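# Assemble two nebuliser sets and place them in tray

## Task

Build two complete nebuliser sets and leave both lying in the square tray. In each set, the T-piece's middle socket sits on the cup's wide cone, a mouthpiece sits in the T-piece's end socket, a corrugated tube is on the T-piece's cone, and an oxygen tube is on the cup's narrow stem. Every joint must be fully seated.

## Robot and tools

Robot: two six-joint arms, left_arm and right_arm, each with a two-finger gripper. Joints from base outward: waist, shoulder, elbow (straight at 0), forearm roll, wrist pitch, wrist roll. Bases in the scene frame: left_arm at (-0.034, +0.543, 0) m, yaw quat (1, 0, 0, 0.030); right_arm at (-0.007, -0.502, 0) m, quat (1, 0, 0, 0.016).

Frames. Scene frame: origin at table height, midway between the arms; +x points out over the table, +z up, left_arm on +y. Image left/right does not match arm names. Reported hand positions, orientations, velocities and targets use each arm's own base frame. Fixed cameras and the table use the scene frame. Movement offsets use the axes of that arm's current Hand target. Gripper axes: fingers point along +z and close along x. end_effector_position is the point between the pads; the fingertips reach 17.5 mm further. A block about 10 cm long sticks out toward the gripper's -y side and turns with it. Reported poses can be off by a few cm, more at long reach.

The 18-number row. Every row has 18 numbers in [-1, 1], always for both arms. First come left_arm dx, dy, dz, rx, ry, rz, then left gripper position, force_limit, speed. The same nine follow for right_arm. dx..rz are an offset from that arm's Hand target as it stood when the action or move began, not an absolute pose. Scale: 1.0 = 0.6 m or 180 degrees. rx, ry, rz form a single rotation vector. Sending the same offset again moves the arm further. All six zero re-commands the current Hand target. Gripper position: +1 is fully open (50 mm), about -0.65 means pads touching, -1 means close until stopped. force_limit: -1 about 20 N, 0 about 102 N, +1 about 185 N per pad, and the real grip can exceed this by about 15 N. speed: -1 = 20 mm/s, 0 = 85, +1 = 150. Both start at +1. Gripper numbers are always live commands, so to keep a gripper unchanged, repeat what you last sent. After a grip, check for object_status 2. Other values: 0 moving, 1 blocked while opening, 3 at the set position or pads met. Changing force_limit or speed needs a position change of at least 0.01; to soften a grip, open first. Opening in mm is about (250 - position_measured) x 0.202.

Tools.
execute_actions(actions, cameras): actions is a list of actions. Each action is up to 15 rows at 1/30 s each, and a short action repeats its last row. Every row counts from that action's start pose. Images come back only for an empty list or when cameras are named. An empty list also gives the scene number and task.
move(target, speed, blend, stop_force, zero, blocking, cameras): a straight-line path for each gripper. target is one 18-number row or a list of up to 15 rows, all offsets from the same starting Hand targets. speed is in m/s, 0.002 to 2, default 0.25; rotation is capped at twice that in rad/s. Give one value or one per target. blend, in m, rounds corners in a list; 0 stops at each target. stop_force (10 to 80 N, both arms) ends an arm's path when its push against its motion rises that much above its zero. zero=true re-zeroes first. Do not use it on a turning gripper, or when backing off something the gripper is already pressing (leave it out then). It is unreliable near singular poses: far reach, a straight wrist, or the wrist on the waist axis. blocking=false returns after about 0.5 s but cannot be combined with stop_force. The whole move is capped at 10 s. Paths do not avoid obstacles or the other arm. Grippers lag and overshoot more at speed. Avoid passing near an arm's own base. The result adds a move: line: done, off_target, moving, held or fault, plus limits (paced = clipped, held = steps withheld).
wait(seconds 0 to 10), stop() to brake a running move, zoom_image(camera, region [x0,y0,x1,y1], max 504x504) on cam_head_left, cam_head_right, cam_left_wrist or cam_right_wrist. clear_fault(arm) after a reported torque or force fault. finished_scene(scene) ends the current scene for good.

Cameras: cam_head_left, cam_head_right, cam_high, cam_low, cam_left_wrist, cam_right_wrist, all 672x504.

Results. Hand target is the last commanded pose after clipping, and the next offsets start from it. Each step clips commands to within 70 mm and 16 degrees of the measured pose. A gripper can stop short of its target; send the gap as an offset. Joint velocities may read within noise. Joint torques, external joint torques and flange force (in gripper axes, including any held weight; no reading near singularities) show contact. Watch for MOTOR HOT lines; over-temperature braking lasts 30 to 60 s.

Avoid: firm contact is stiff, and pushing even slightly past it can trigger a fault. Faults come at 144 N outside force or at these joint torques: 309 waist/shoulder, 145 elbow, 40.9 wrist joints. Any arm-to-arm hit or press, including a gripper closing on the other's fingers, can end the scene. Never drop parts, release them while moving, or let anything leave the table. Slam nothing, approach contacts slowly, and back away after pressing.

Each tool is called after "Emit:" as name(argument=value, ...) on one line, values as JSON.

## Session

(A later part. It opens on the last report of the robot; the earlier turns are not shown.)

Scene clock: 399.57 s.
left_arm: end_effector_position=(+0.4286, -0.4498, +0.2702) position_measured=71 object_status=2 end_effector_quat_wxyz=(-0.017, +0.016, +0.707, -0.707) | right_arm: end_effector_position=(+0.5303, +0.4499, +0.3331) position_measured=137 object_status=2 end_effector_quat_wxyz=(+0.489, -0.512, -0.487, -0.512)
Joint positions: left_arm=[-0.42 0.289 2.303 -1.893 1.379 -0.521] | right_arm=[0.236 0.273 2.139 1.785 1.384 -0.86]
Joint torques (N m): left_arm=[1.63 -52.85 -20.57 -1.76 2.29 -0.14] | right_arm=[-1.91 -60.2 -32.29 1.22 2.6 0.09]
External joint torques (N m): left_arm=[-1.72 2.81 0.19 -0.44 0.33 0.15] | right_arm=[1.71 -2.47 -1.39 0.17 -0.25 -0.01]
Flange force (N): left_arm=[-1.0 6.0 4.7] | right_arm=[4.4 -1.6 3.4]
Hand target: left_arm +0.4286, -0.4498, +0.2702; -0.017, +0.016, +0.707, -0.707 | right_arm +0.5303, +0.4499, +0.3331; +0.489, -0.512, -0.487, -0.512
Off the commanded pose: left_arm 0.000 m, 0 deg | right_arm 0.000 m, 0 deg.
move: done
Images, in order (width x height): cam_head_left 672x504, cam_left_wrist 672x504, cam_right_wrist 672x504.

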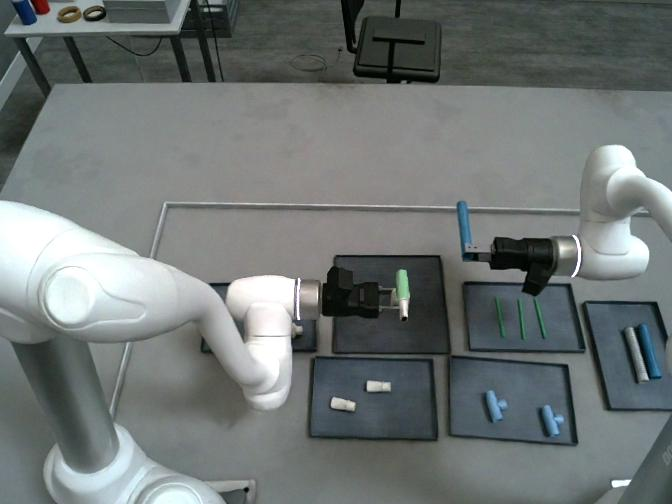

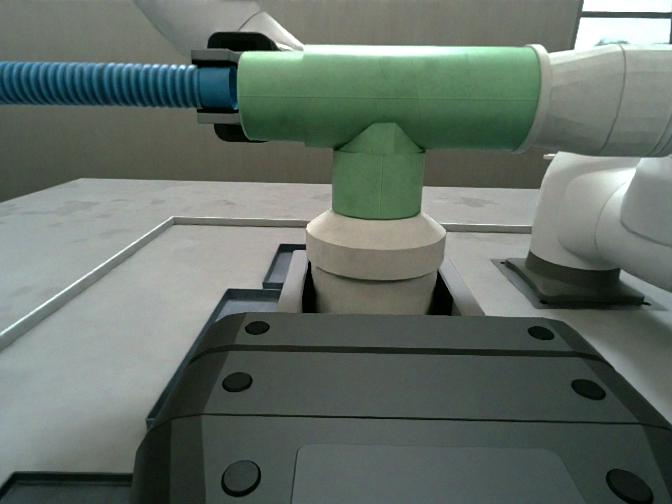

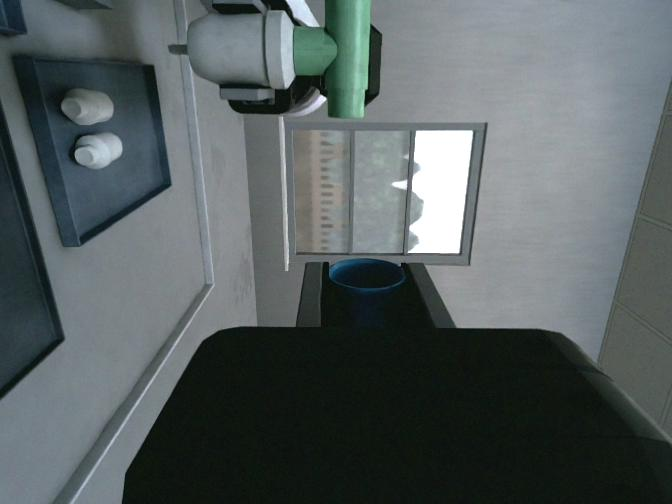

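Emit:
move(target=[0, 0, 0, 0, 0, 0, -0.97, 1, -0.6, -0.0077, -0.012, 0.2507, 0.005, 0, 0, -1, 1, -0.6], speed=0.25, cameras=["cam_left_wrist", "cam_right_wrist", "cam_head_left", "cam_head_right"])

Emit:
zoom_image(camera="cam_left_wrist", region=[60, 20, 290, 180])

Emit:
zoom_image(camera="cam_right_wrist", region=[290, 60, 490, 300])

Emit:
zoom_image(camera="cam_head_left", region=[375, 205, 435, 325])

Emit:
zoom_image(camera="cam_head_right", region=[355, 205, 415, 325])

Scene clock: 406.40 s.
left_arm: end_effector_position=(+0.4286, -0.4498, +0.2702) position_measured=71 object_status=2 end_effector_quat_wxyz=(-0.017, +0.016, +0.707, -0.707) | right_arm: end_effector_position=(+0.5303, +0.6005, +0.3286) position_measured=137 object_status=2 end_effector_quat_wxyz=(+0.493, -0.508, -0.491, -0.508)
Joint positions: left_arm=[-0.42 0.289 2.303 -1.893 1.379 -0.521] | right_arm=[0.48 0.361 2.018 1.957 1.226 -0.875]
Joint torques (N m): left_arm=[1.7 -52.68 -20.57 -1.75 2.34 -0.18] | right_arm=[-2.38 -71.09 -33.81 0.6 2.58 0.08]
External joint torques (N m): left_arm=[-1.69 2.87 0.22 -0.44 0.27 0.18] | right_arm=[2.39 -2.26 -1.34 0.14 -0.19 0]
Flange force (N): left_arm=[-1.0 6.2 4.7] | right_arm=[3.7 -2.3 3.7]
Hand target: left_arm +0.4286, -0.4498, +0.2702; -0.017, +0.016, +0.707, -0.707 | right_arm +0.5303, +0.6005, +0.3286; +0.493, -0.508, -0.491, -0.508
Off the commanded pose: left_arm 0.000 m, 0 deg | right_arm 0.000 m, 0 deg.
move: done
Images, in order (width x height): cam_head_left 672x504, cam_head_right 672x504, cam_left_wrist 672x504, cam_right_wrist 672x504.

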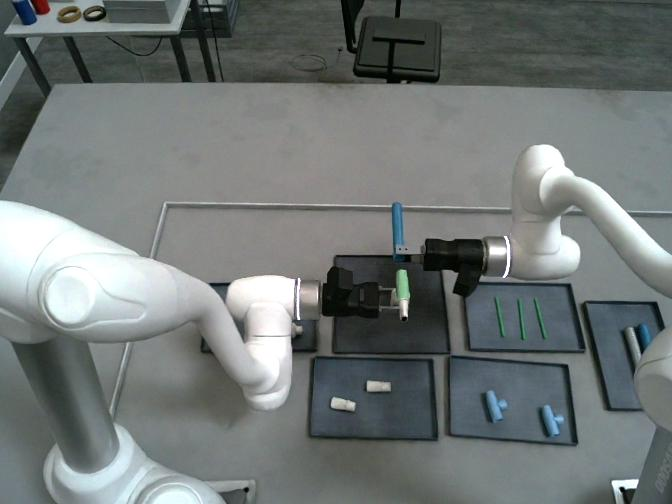

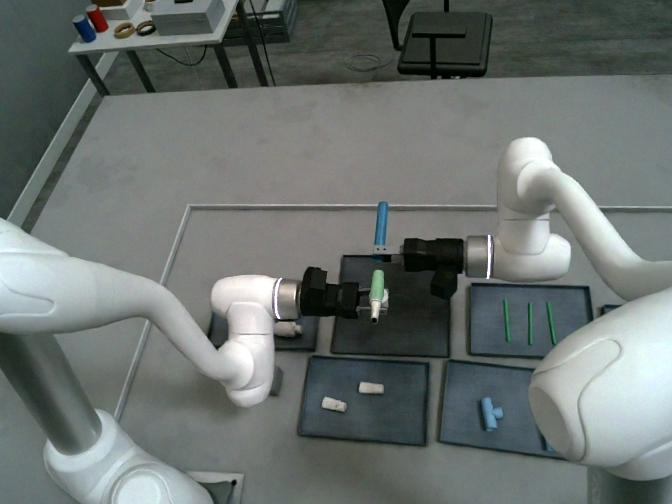

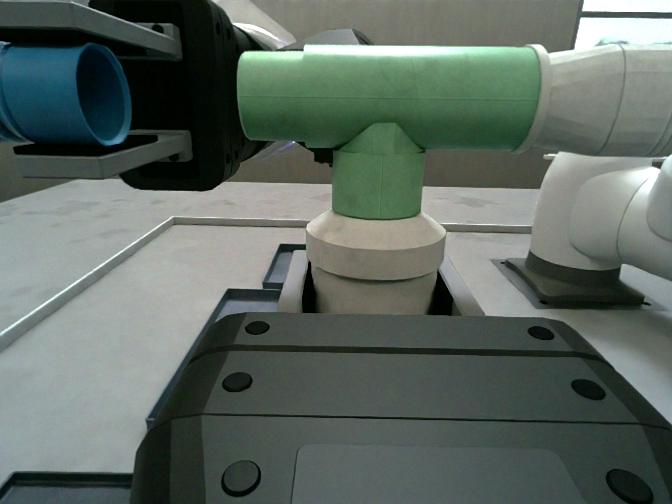

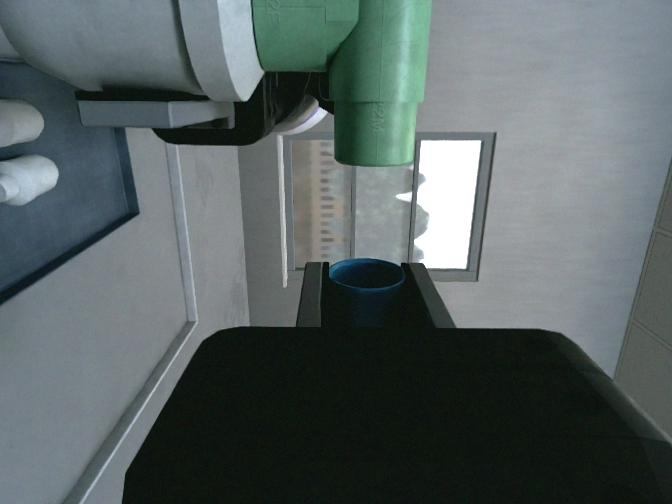

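Scaled by 2.191 from the camera's 672x504 image, which has a finer 960x720 frame.

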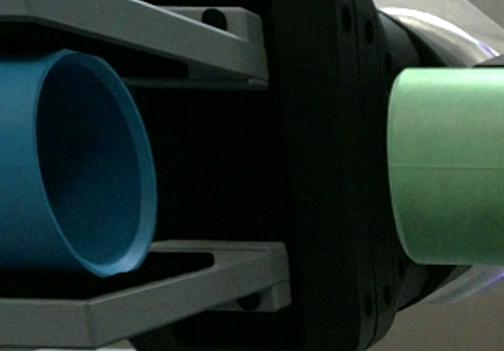

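Scaled by 2.100 from the camera's 672x504 image, which has a finer 960x720 frame.

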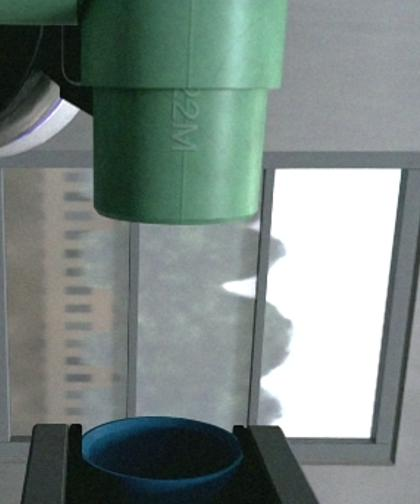

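Scaled by 4.200 from the camera's 672x504 image, which has a finer 960x720 frame.

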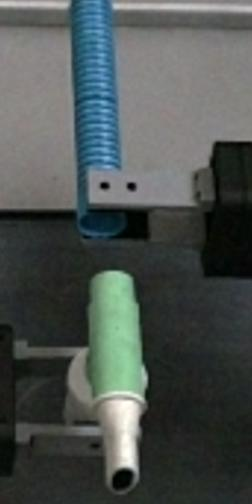

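Scaled by 4.200 from the camera's 672x504 image, which has a finer 960x720 frame.

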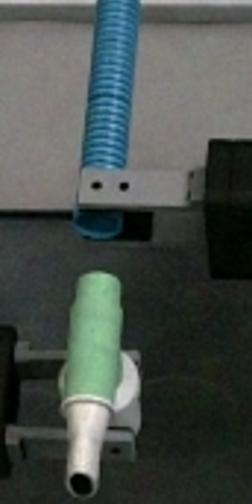

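Emit:
zoom_image(camera="cam_head_left", region=[385, 240, 421, 306])

Emit:
zoom_image(camera="cam_head_right", region=[363, 240, 399, 306])

Scaled by 7.636 from the camera's 672x504 image, which has a finer 960x720 frame.

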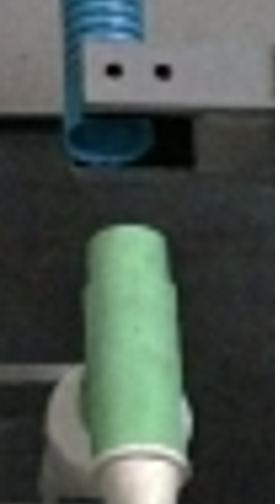

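Scaled by 7.636 from the camera's 672x504 image, which has a finer 960x720 frame.

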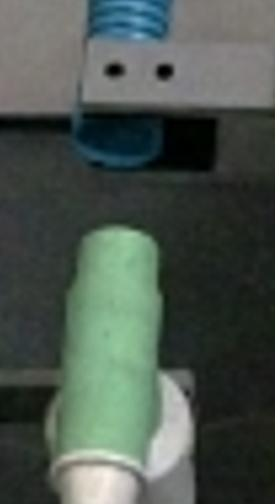

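Emit:
move(target=[0, 0, 0, 0, 0, 0, -0.97, 1, -0.6, 0, -0.0448, -0.0048, 0, 0, 0.0067, -1, 1, -0.6], speed=0.1, cameras=["cam_left_wrist", "cam_right_wrist", "cam_head_left", "cam_head_right"])

Emit:
zoom_image(camera="cam_left_wrist", region=[130, 30, 290, 160])

Emit:
zoom_image(camera="cam_right_wrist", region=[290, 130, 450, 300])

Emit:
zoom_image(camera="cam_head_left", region=[385, 240, 421, 306])

Emit:
zoom_image(camera="cam_head_right", region=[363, 240, 399, 306])

Scene clock: 438.67 s.
left_arm: end_effector_position=(+0.4286, -0.4498, +0.2702) position_measured=71 object_status=2 end_effector_quat_wxyz=(-0.017, +0.016, +0.707, -0.707) | right_arm: end_effector_position=(+0.5034, +0.5985, +0.3287) position_measured=137 object_status=2 end_effector_quat_wxyz=(+0.498, -0.513, -0.486, -0.502)
Joint positions: left_arm=[-0.42 0.289 2.303 -1.893 1.379 -0.521] | right_arm=[0.498 0.331 2.064 1.978 1.221 -0.875]
Joint torques (N m): left_arm=[1.69 -52.72 -20.47 -1.74 2.32 -0.14] | right_arm=[-2.08 -67.69 -33.27 0.55 2.65 0.1]
External joint torques (N m): left_arm=[-1.55 2.53 0.12 -0.45 0.31 0.14] | right_arm=[1.99 -1.89 -1.4 0.1 -0.23 -0.02]
Flange force (N): left_arm=[-0.9 5.5 4.3] | right_arm=[3.4 -1.7 3.5]
Hand target: left_arm +0.4286, -0.4498, +0.2702; -0.017, +0.016, +0.707, -0.707 | right_arm +0.5033, +0.5985, +0.3287; +0.498, -0.513, -0.486, -0.502
Off the commanded pose: left_arm 0.000 m, 0 deg | right_arm 0.000 m, 0 deg.
move: done
Images, in order (width x height): cam_head_left 672x504, cam_head_right 672x504, cam_left_wrist 672x504, cam_right_wrist 672x504.

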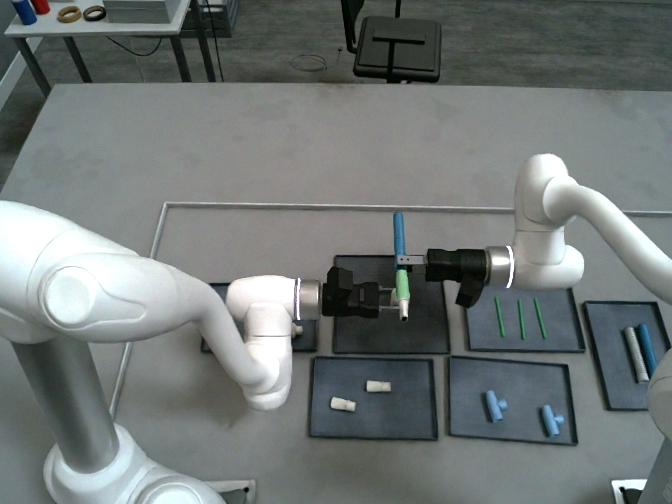

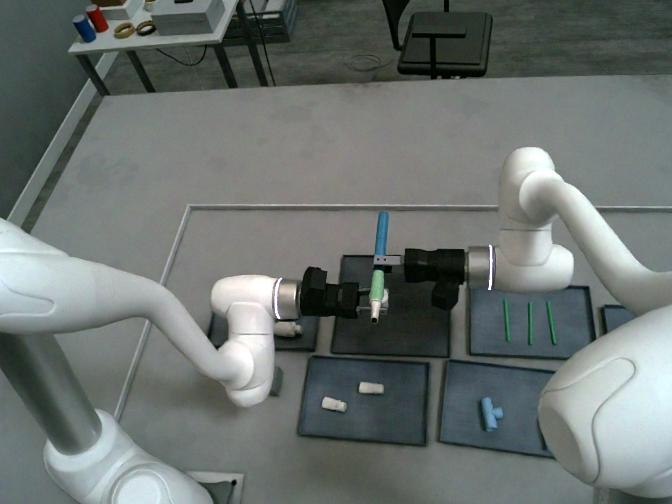

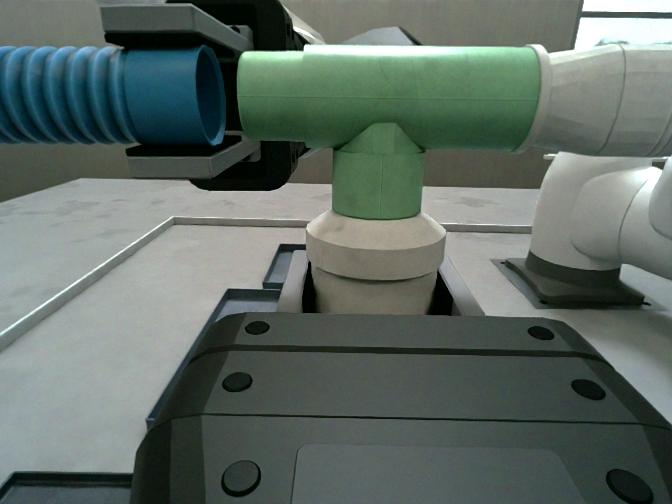

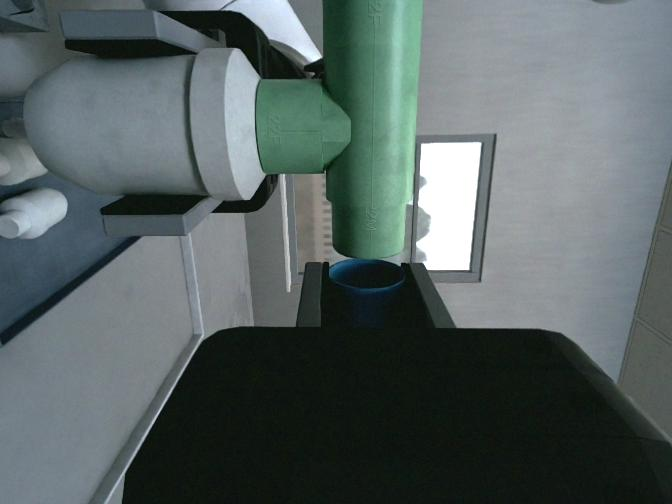

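Scaled by 3.150 from the camera's 672x504 image, which has a finer 960x720 frame.

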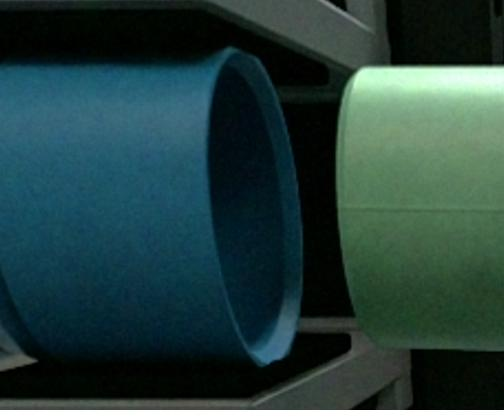

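Scaled by 2.965 from the camera's 672x504 image, which has a finer 960x720 frame.

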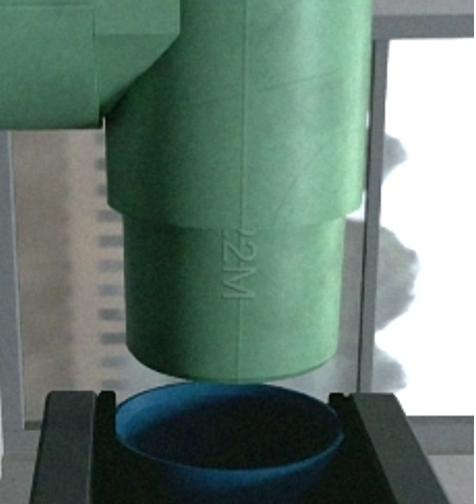

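Scaled by 7.636 from the camera's 672x504 image, which has a finer 960x720 frame.

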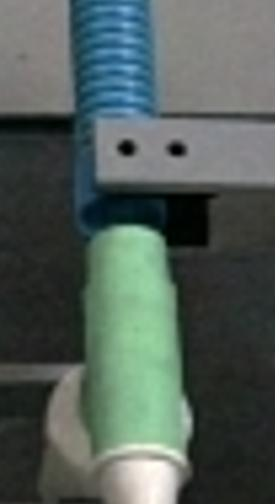

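Scaled by 7.636 from the camera's 672x504 image, which has a finer 960x720 frame.

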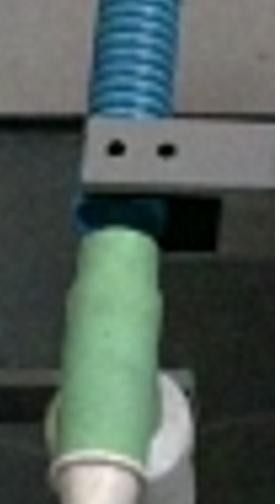

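Emit:
move(target=[[0, 0, 0, 0, 0, 0, -0.97, 1, -0.6, 0, -0.002, -0.0012, 0, 0, 0, -1, 1, -0.6], [0, 0, 0, 0, 0, 0, -0.97, 1, -0.6, 0, -0.0433, -0.0012, 0, 0, 0, -1, 1, -0.6]], speed=[0.02, 0.018], stop_force=15, cameras=["cam_left_wrist", "cam_right_wrist"])

Scene clock: 447.33 s.
left_arm: end_effector_position=(+0.4286, -0.4497, +0.2702) position_measured=71 object_status=2 end_effector_quat_wxyz=(-0.017, +0.016, +0.707, -0.707) | right_arm: end_effector_position=(+0.4800, +0.5985, +0.3293) position_measured=137 object_status=2 end_effector_quat_wxyz=(+0.498, -0.513, -0.486, -0.503)
Joint positions: left_arm=[-0.42 0.289 2.303 -1.893 1.379 -0.521] | right_arm=[0.518 0.306 2.101 1.999 1.213 -0.892]
Joint torques (N m): left_arm=[8.96 -48.28 -29.05 -6.66 -1.32 -1.3] | right_arm=[12.93 -68.84 -26.93 -3.8 6.98 0.33]
External joint torques (N m): left_arm=[-9.24 -1.93 8.66 4.46 3.96 1.3] | right_arm=[-12.96 2.06 -7.33 4.37 -4.53 -0.26]
Flange force (N): left_arm=[21.0 4.3 1.4] | right_arm=[2.2 19.4 -0.3]
Hand target: left_arm +0.4286, -0.4498, +0.2702; -0.017, +0.016, +0.707, -0.707 | right_arm +0.4800, +0.5985, +0.3292; +0.498, -0.513, -0.486, -0.503 (not the last commanded pose)
Off the commanded pose: left_arm 0.000 m, 0 deg | right_arm 0.003 m, 0 deg.
move: contact (right_arm); path passed 1 of 2 targets
Images, in order (width x height): cam_left_wrist 672x504, cam_right_wrist 672x504.

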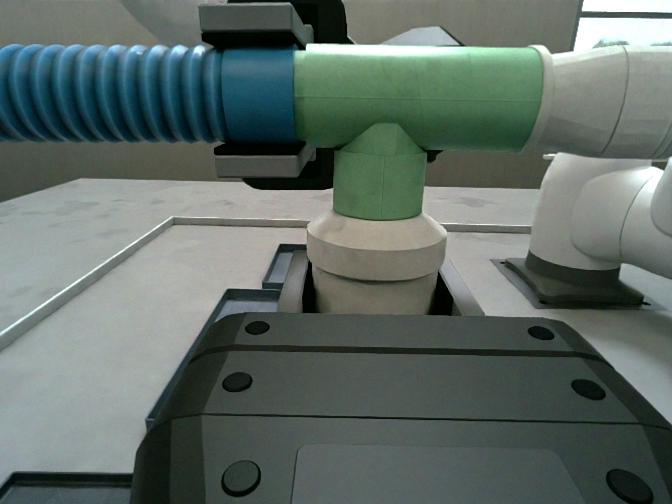

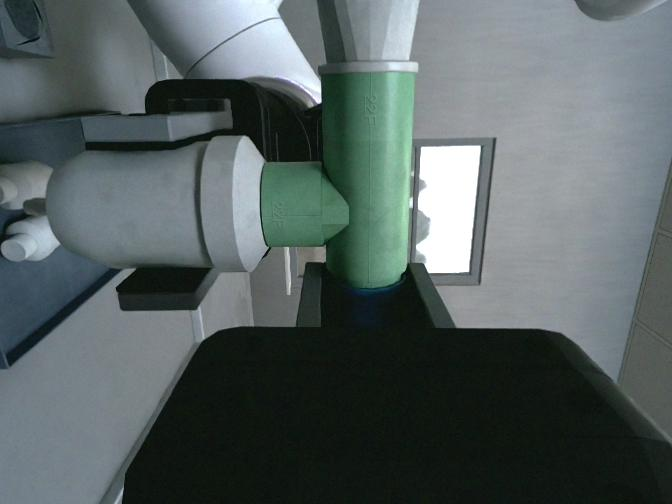

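Emit:
move(target=[[0, 0, 0, 0, 0, 0, -0.97, 1, -0.6, -0.00085, -0.0015, 0.00003, 0, 0.02222, 0, -1, 1, -0.6], [0, 0, 0, 0, 0, 0, -0.97, 1, -0.6, 0.00085, -0.003, 0.00003, 0, -0.02222, 0, -1, 1, -0.6], [0, 0, 0, 0, 0, 0, -0.97, 1, -0.6, -0.00085, -0.0043, 0.00003, 0, 0.02222, 0, -1, 1, -0.6], [0, 0, 0, 0, 0, 0, -0.97, 1, -0.6, 0, -0.005, 0, 0, 0, 0, -1, 1, -0.6]], speed=0.06, cameras=["cam_left_wrist", "cam_right_wrist"])

Emit:
zoom_image(camera="cam_left_wrist", region=[200, 20, 380, 170])

Scene clock: 456.13 s.
left_arm: end_effector_position=(+0.4286, -0.4497, +0.2702) position_measured=71 object_status=2 end_effector_quat_wxyz=(-0.017, +0.016, +0.707, -0.707) | right_arm: end_effector_position=(+0.4770, +0.5986, +0.3293) position_measured=137 object_status=2 end_effector_quat_wxyz=(+0.498, -0.513, -0.486, -0.503)
Joint positions: left_arm=[-0.42 0.289 2.303 -1.893 1.379 -0.521] | right_arm=[0.521 0.303 2.106 2.002 1.212 -0.894]
Joint torques (N m): left_arm=[20.93 -46.54 -33.91 -10.58 -3.7 -1.72] | right_arm=[17.56 -70.81 -18.09 -7.68 9.29 0.84]
External joint torques (N m): left_arm=[-21.11 -3.69 13.43 8.37 6.34 1.72] | right_arm=[-17.82 4.28 -16.25 8.26 -6.83 -0.77]
Flange force (N): left_arm=[37.2 4.3 12.6] | right_arm=[3.1 34.9 10.7]
Hand target: left_arm +0.4286, -0.4498, +0.2702; -0.017, +0.016, +0.707, -0.707 | right_arm +0.4770, +0.5986, +0.3293; +0.498, -0.513, -0.486, -0.503
Off the commanded pose: left_arm 0.000 m, 0 deg | right_arm 0.000 m, 0 deg.
move: done
Images, in order (width x height): cam_left_wrist 672x504, cam_right_wrist 672x504.

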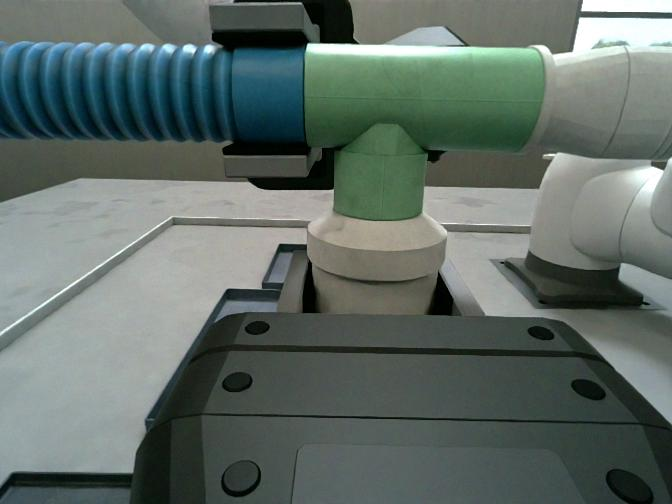

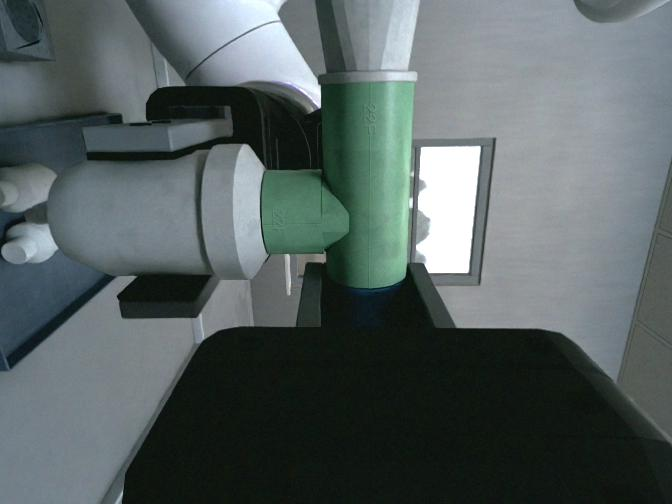

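Scaled by 2.800 from the camera's 672x504 image, which has a finer 960x720 frame.

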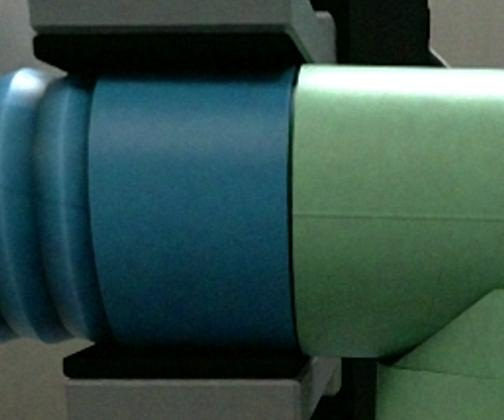

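Emit:
move(target=[[0, 0, 0, 0, 0, 0, -0.97, 1, -0.6, -0.00085, -0.0011, 0.00003, 0, 0.02222, 0, -1, 1, -0.6], [0, 0, 0, 0, 0, 0, -0.97, 1, -0.6, 0.00085, -0.0021, 0.00003, 0, -0.02222, 0, -1, 1, -0.6], [0, 0, 0, 0, 0, 0, -0.97, 1, -0.6, 0, -0.0024, 0, 0, 0, 0, -1, 1, -0.6], [0, 0, 0, 0, 0, 0, -0.97, 1, -0.6, 0, -0.0006, 0, 0, 0, 0, -1, 1, -0.6], [0, 0, 0, 0, 0, 0, -0.97, 1, -0.6, 0, -0.0006, 0, 0, 0, 0, 0.5, 1, -0.6], [0, 0, 0, 0, 0, 0, -0.97, 1, -0.6, 0, -0.0006, -0.1333, 0, 0, 0, 0.5, 1, -0.6], [0, 0, 0, 0, 0, 0, -0.97, 1, -0.6, -0.1292, 0.1068, -0.4783, -0.006, -0.5004, -0.005, 0.5, 1, -0.6]], speed=[0.06, 0.06, 0.06, 0.05, 0.05, 0.15, 0.4], blend=[0, 0, 0, 0, 0, 0.01, 0], cameras=["cam_left_wrist", "cam_right_wrist"])

Emit:
zoom_image(camera="cam_left_wrist", region=[200, 20, 380, 170])

Scene clock: 482.67 s.
left_arm: end_effector_position=(+0.4286, -0.4498, +0.2702) position_measured=71 object_status=2 end_effector_quat_wxyz=(-0.017, +0.016, +0.707, -0.707) | right_arm: end_effector_position=(+0.5299, +0.3098, +0.2501) position_measured=78 object_status=3 end_effector_quat_wxyz=(+0.000, +0.719, +0.695, +0.000)
Joint positions: left_arm=[-0.42 0.289 2.303 -1.893 1.379 -0.521] | right_arm=[0.473 0.163 1.819 0 1.16 0.507]
Joint torques (N m): left_arm=[1.7 -52.69 -20.61 -1.76 2.35 -0.11] | right_arm=[-1.78 -56.35 -39.12 3.77 0.23 0.08]
External joint torques (N m): left_arm=[-1.7 2.59 0.3 -0.43 0.28 0.11] | right_arm=[1.68 -1.53 -1.49 0.31 -0.18 -0.08]
Flange force (N): left_arm=[-0.6 5.5 4.6] | right_arm=[2.5 -1.0 -2.4]
Hand target: left_arm +0.4286, -0.4498, +0.2702; -0.017, +0.016, +0.707, -0.707 | right_arm +0.5299, +0.3098, +0.2501; +0.000, +0.719, +0.695, +0.000
Off the commanded pose: left_arm 0.000 m, 0 deg | right_arm 0.000 m, 0 deg.
move: done
Images, in order (width x height): cam_left_wrist 672x504, cam_right_wrist 672x504.

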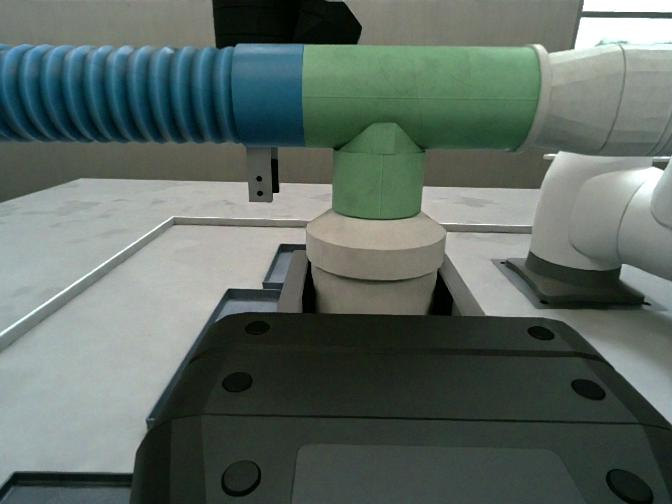

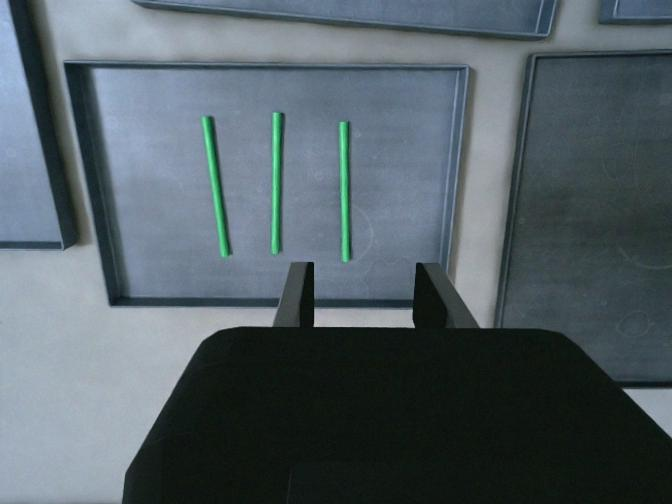

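Scaled by 2.800 from the camera's 672x504 image, which has a finer 960x720 frame.

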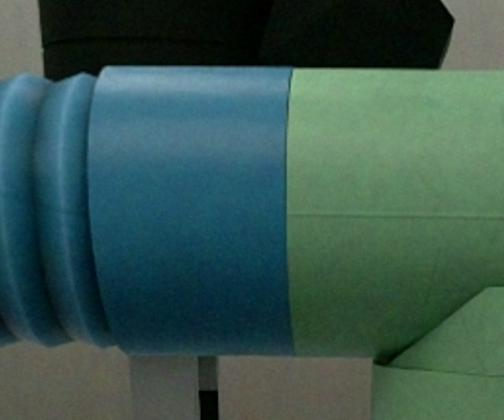

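Emit:
move(target=[0, 0, 0, 0, 0, 0, -0.97, 1, -0.6, -0.0042, -0.0362, 0.25, 0, 0, -0.0076, 0.1, 1, -0.6], speed=0.3, cameras=["cam_right_wrist"])

Scene clock: 490.23 s.
left_arm: end_effector_position=(+0.4286, -0.4498, +0.2702) position_measured=71 object_status=2 end_effector_quat_wxyz=(-0.017, +0.016, +0.707, -0.707) | right_arm: end_effector_position=(+0.5080, +0.3080, +0.1002) position_measured=138 object_status=3 end_effector_quat_wxyz=(+0.000, +0.711, +0.703, +0.000)
Joint positions: left_arm=[-0.42 0.289 2.303 -1.893 1.379 -0.521] | right_arm=[0.487 0.27 1.999 0 0.873 0.497]
Joint torques (N m): left_arm=[1.76 -52.71 -20.6 -1.74 2.34 -0.11] | right_arm=[-2.05 -61.04 -32.51 3.17 0.23 0.01]
External joint torques (N m): left_arm=[-1.93 2.45 0.2 -0.46 0.3 0.12] | right_arm=[1.84 -1.39 -1.41 0.23 -0.17 -0.01]
Flange force (N): left_arm=[-0.4 5.3 5.0] | right_arm=[3.1 -0.9 -2.3]
Hand target: left_arm +0.4286, -0.4498, +0.2702; -0.017, +0.016, +0.707, -0.707 | right_arm +0.5080, +0.3080, +0.1001; +0.000, +0.711, +0.703, +0.000
Off the commanded pose: left_arm 0.000 m, 0 deg | right_arm 0.000 m, 0 deg.
move: done
Images, in order (width x height): cam_right_wrist 672x504.

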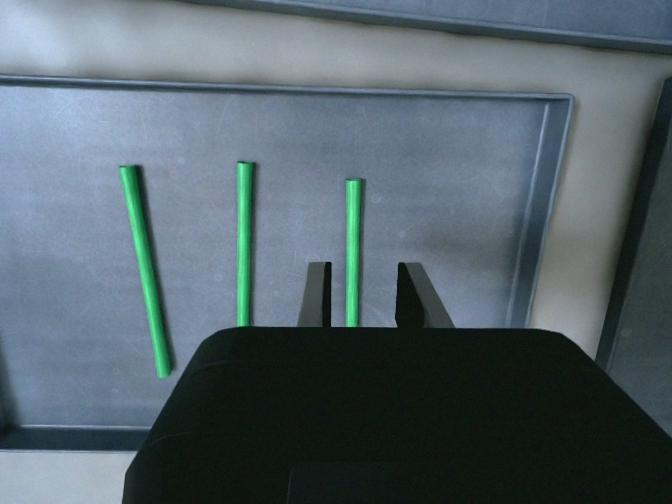

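Emit:
move(target=[[0, 0, 0, 0, 0, 0, -0.97, 1, -0.6, -0.0017, 0, 0.1293, 0, 0, 0, 0.1, 1, -0.6], [0, 0, 0, 0, 0, 0, -0.97, 1, -0.6, -0.0017, 0, 0.1293, 0, 0, 0, -1, 0.2, -0.6], [0, 0, 0, 0, 0, 0, -0.97, 1, -0.6, -0.0017, 0, -0.2, 0, 0, 0, -1, 0.2, -0.6], [0, 0, 0, 0, 0, 0, -0.97, 1, -0.6, 0.1195, -0.048, -0.25, 0.191, 0.1949, 0.1949, -1, 0.2, -0.6], [0, 0, 0, 0, 0, 0, -0.97, 1, -0.6, 0.2522, -0.1163, -0.2, 0.382, 0.3898, 0.3898, -1, 0.2, -0.6], [0, 0, 0, 0, 0, 0, -0.97, 1, -0.6, 0.4757, -0.1068, -0.1332, 0.382, 0.3898, 0.3898, -1, 0.2, -0.6]], speed=[0.12, 0.12, 0.3, 0.35, 0.35, 0.25], blend=[0, 0, 0.03, 0.03, 0.01, 0], cameras=["cam_right_wrist", "cam_low", "cam_head_left"])

Emit:
zoom_image(camera="cam_low", region=[160, 120, 240, 200])

Scene clock: 516.97 s.
left_arm: end_effector_position=(+0.4286, -0.4498, +0.2702) position_measured=71 object_status=2 end_effector_quat_wxyz=(-0.017, +0.016, +0.707, -0.707) | right_arm: end_effector_position=(+0.4471, +0.5940, +0.1800) position_measured=228 object_status=2 end_effector_quat_wxyz=(+0.707, -0.707, +0.012, -0.011)
Joint positions: left_arm=[-0.42 0.289 2.303 -1.893 1.379 -0.521] | right_arm=[0.542 0.517 2.21 2.104 1.35 0.356]
Joint torques (N m): left_arm=[1.84 -52.84 -20.56 -1.72 2.36 -0.13] | right_arm=[-2.03 -74.42 -22.22 0.08 3.13 0.01]
External joint torques (N m): left_arm=[-1.92 2.35 0.15 -0.49 0.29 0.14] | right_arm=[2.05 -1.83 -0.91 0.05 -0.23 -0.01]
Flange force (N): left_arm=[-0.4 5.1 5.1] | right_arm=[-1.9 -3.6 3.7]
Hand target: left_arm +0.4286, -0.4498, +0.2702; -0.017, +0.016, +0.707, -0.707 | right_arm +0.4470, +0.5941, +0.1800; +0.707, -0.707, +0.012, -0.011
Off the commanded pose: left_arm 0.000 m, 0 deg | right_arm 0.000 m, 0 deg.
move: done
Images, in order (width x height): cam_head_left 672x504, cam_low 672x504, cam_right_wrist 672x504.

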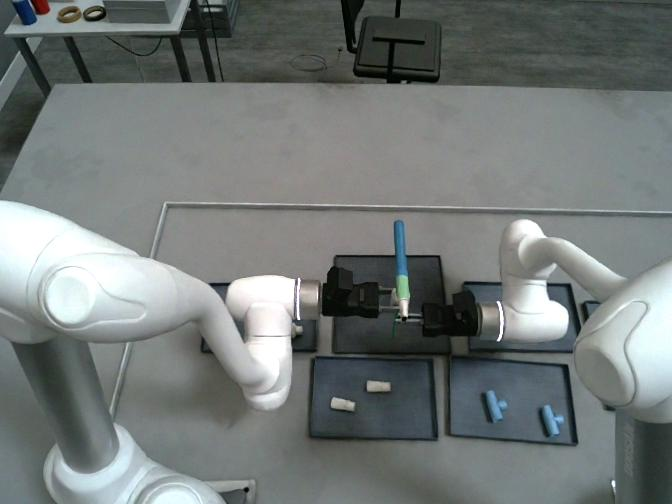

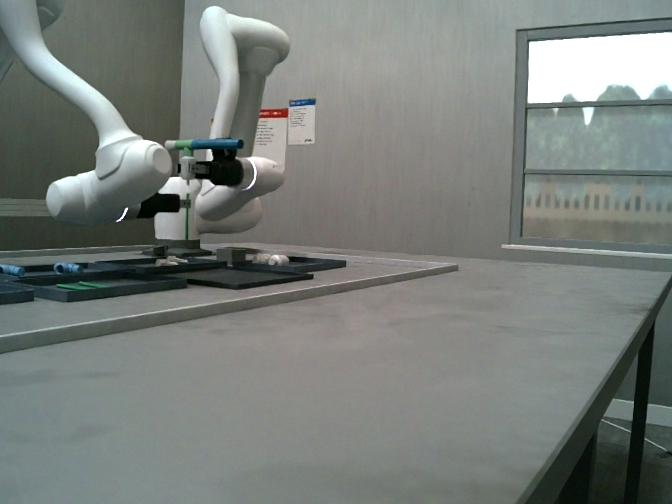

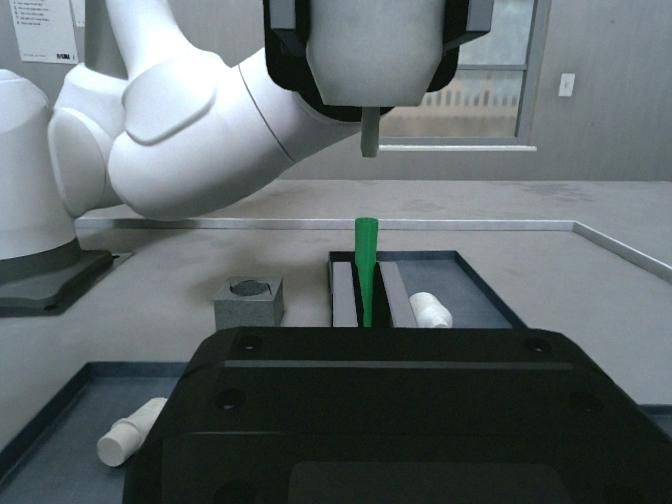

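Scaled by 6.300 from the camera's 672x504 image, which has a finer 960x720 frame.

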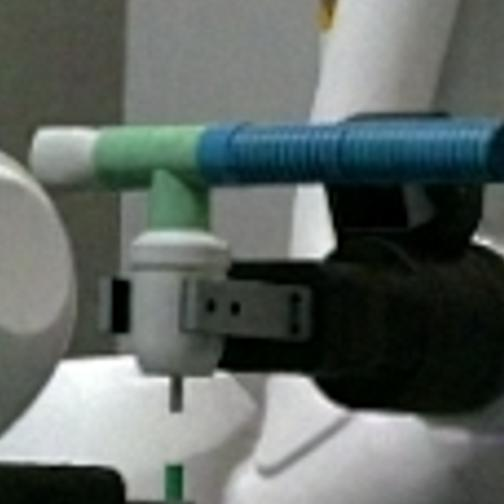

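Emit:
zoom_image(camera="cam_right_wrist", region=[320, 100, 420, 330])

Emit:
zoom_image(camera="cam_low", region=[170, 164, 206, 214])

Scaled by 2.191 from the camera's 672x504 image, which has a finer 960x720 frame.

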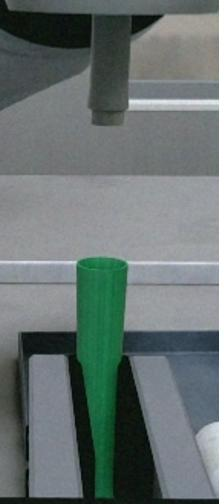

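Scaled by 10.080 from the camera's 672x504 image, which has a finer 960x720 frame.

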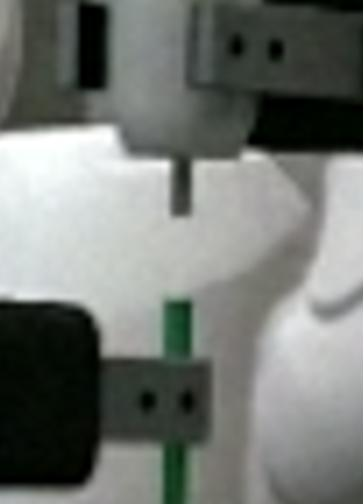

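Emit:
move(target=[[0, 0, 0, 0, 0, 0, -0.97, 1, -0.6, 0.0003, -0.0217, 0, 0, 0, 0.005, -1, 0.2, -0.6], [0, 0, 0, 0, 0, 0, -0.97, 1, -0.6, 0.0003, -0.1, 0, 0, 0, 0.005, -1, 0.2, -0.6]], speed=[0.05, 0.014], stop_force=12, cameras=["cam_right_wrist", "cam_low"])

Emit:
zoom_image(camera="cam_right_wrist", region=[320, 100, 420, 330])

Emit:
zoom_image(camera="cam_low", region=[170, 154, 206, 204])

Scene clock: 538.83 s.
left_arm: end_effector_position=(+0.4286, -0.4497, +0.2702) position_measured=71 object_status=2 end_effector_quat_wxyz=(-0.017, +0.016, +0.707, -0.707) | right_arm: end_effector_position=(+0.4472, +0.5941, +0.2162) position_measured=228 object_status=2 end_effector_quat_wxyz=(+0.707, -0.707, +0.017, -0.005)
Joint positions: left_arm=[-0.42 0.289 2.303 -1.893 1.379 -0.521] | right_arm=[0.541 0.452 2.203 2.089 1.314 0.436]
Joint torques (N m): left_arm=[0.41 -41.54 -11.93 1.37 -2.34 -0.18] | right_arm=[-3.22 -85.2 -33.94 2.96 8.25 0.06]
External joint torques (N m): left_arm=[-0.48 -8.62 -8.69 -3.59 4.97 0.18] | right_arm=[2.97 12.59 8.06 -2.75 -5.42 -0.06]
Flange force (N): left_arm=[-3.2 -14.3 3.7] | right_arm=[-2.7 17.6 3.8]
Hand target: left_arm +0.4286, -0.4498, +0.2702; -0.017, +0.016, +0.707, -0.707 | right_arm +0.4472, +0.5941, +0.2162; +0.707, -0.707, +0.017, -0.005 (not the last commanded pose)
Off the commanded pose: left_arm 0.000 m, 0 deg | right_arm 0.024 m, 0 deg.
move: contact (right_arm); path passed 1 of 2 targets
Images, in order (width x height): cam_low 672x504, cam_right_wrist 672x504.

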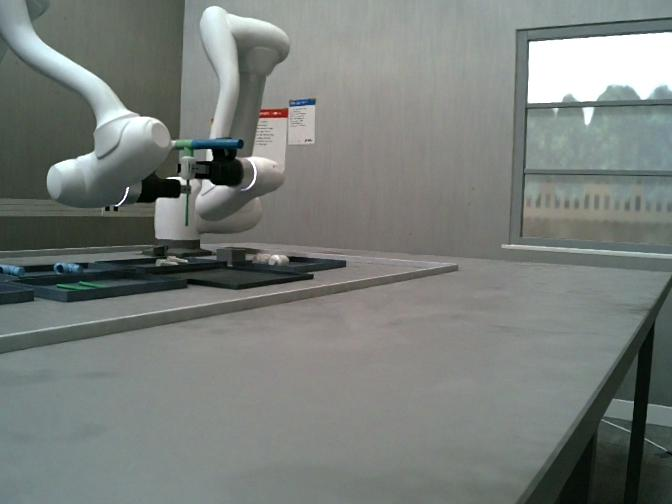

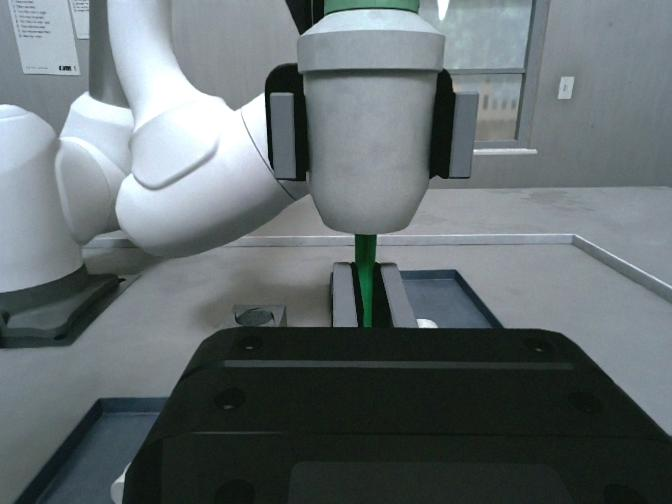

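Scaled by 2.191 from the camera's 672x504 image, which has a finer 960x720 frame.

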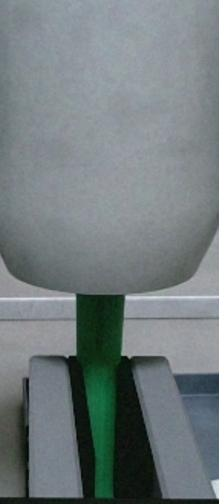

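Scaled by 10.080 from the camera's 672x504 image, which has a finer 960x720 frame.

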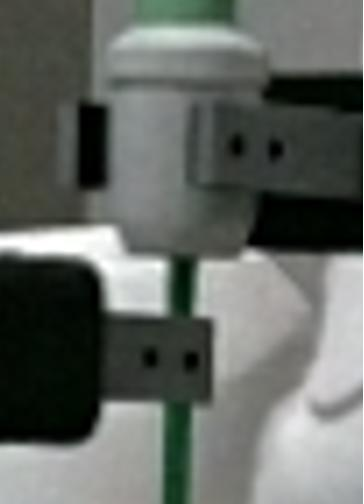

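Emit:
move(target=[[0, 0, 0, 0, 0, 0, -0.97, 1, -0.6, -0.00218, -0.0011, 0.00009, 0, 0.02778, 0, -1, 0.2, -0.6], [0, 0, 0, 0, 0, 0, -0.97, 1, -0.6, 0.00218, -0.002, 0.00009, 0, -0.02778, 0, -1, 0.2, -0.6], [0, 0, 0, 0, 0, 0, -0.97, 1, -0.6, -0.00218, -0.0028, 0.00009, 0, 0.02778, 0, -1, 0.2, -0.6], [0, 0, 0, 0, 0, 0, -0.97, 1, -0.6, 0, -0.0032, 0, 0, 0, 0, -1, 0.2, -0.6]], speed=0.06, cameras=["cam_right_wrist", "cam_low"])

Emit:
zoom_image(camera="cam_right_wrist", region=[320, 180, 420, 330])

Emit:
zoom_image(camera="cam_low", region=[170, 154, 206, 204])

Scene clock: 549.83 s.
left_arm: end_effector_position=(+0.4286, -0.4497, +0.2702) position_measured=71 object_status=2 end_effector_quat_wxyz=(-0.017, +0.016, +0.707, -0.707) | right_arm: end_effector_position=(+0.4473, +0.5941, +0.2181) position_measured=228 object_status=2 end_effector_quat_wxyz=(+0.707, -0.707, +0.017, -0.005)
Joint positions: left_arm=[-0.42 0.289 2.303 -1.893 1.379 -0.521] | right_arm=[0.541 0.448 2.203 2.088 1.312 0.439]
Joint torques (N m): left_arm=[-0.14 -20.87 0.8 5.67 -11.52 -0.08] | right_arm=[-0.41 -109.47 -49.12 6.6 18.71 0.09]
External joint torques (N m): left_arm=[0.17 -29.3 -21.27 -7.88 14.14 0.08] | right_arm=[-0.01 36.95 23.14 -6.36 -15.89 -0.09]
Flange force (N): left_arm=[-1.3 -50.0 0.0] | right_arm=[0.1 52.1 0.6]
Hand target: left_arm +0.4286, -0.4498, +0.2702; -0.017, +0.016, +0.707, -0.707 | right_arm +0.4473, +0.5941, +0.2181; +0.707, -0.707, +0.017, -0.005
Off the commanded pose: left_arm 0.000 m, 0 deg | right_arm 0.000 m, 0 deg.
move: done
Images, in order (width x height): cam_low 672x504, cam_right_wrist 672x504.

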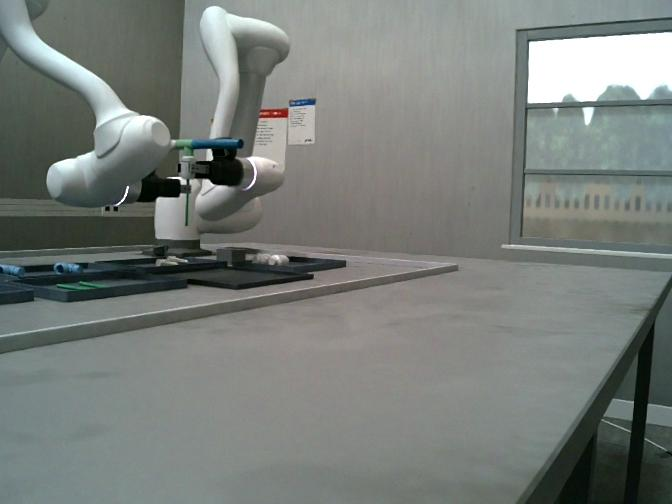

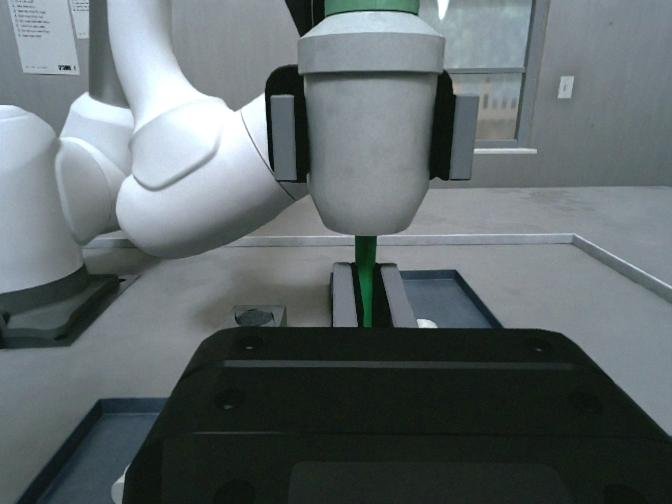

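Scaled by 3.360 from the camera's 672x504 image, which has a finer 960x720 frame.

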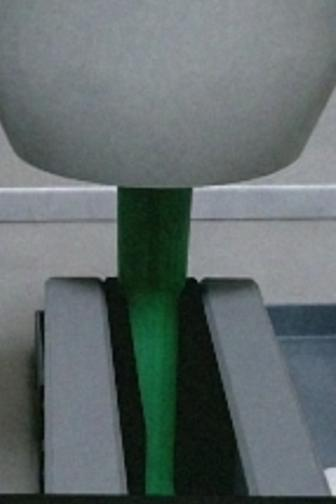

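Scaled by 10.080 from the camera's 672x504 image, which has a finer 960x720 frame.

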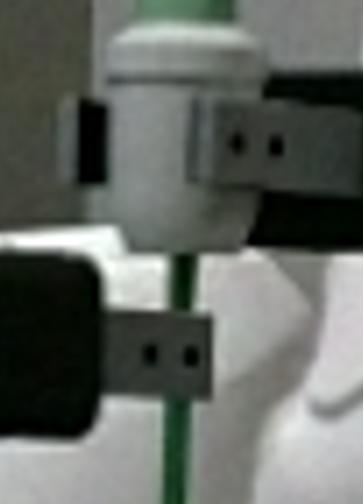

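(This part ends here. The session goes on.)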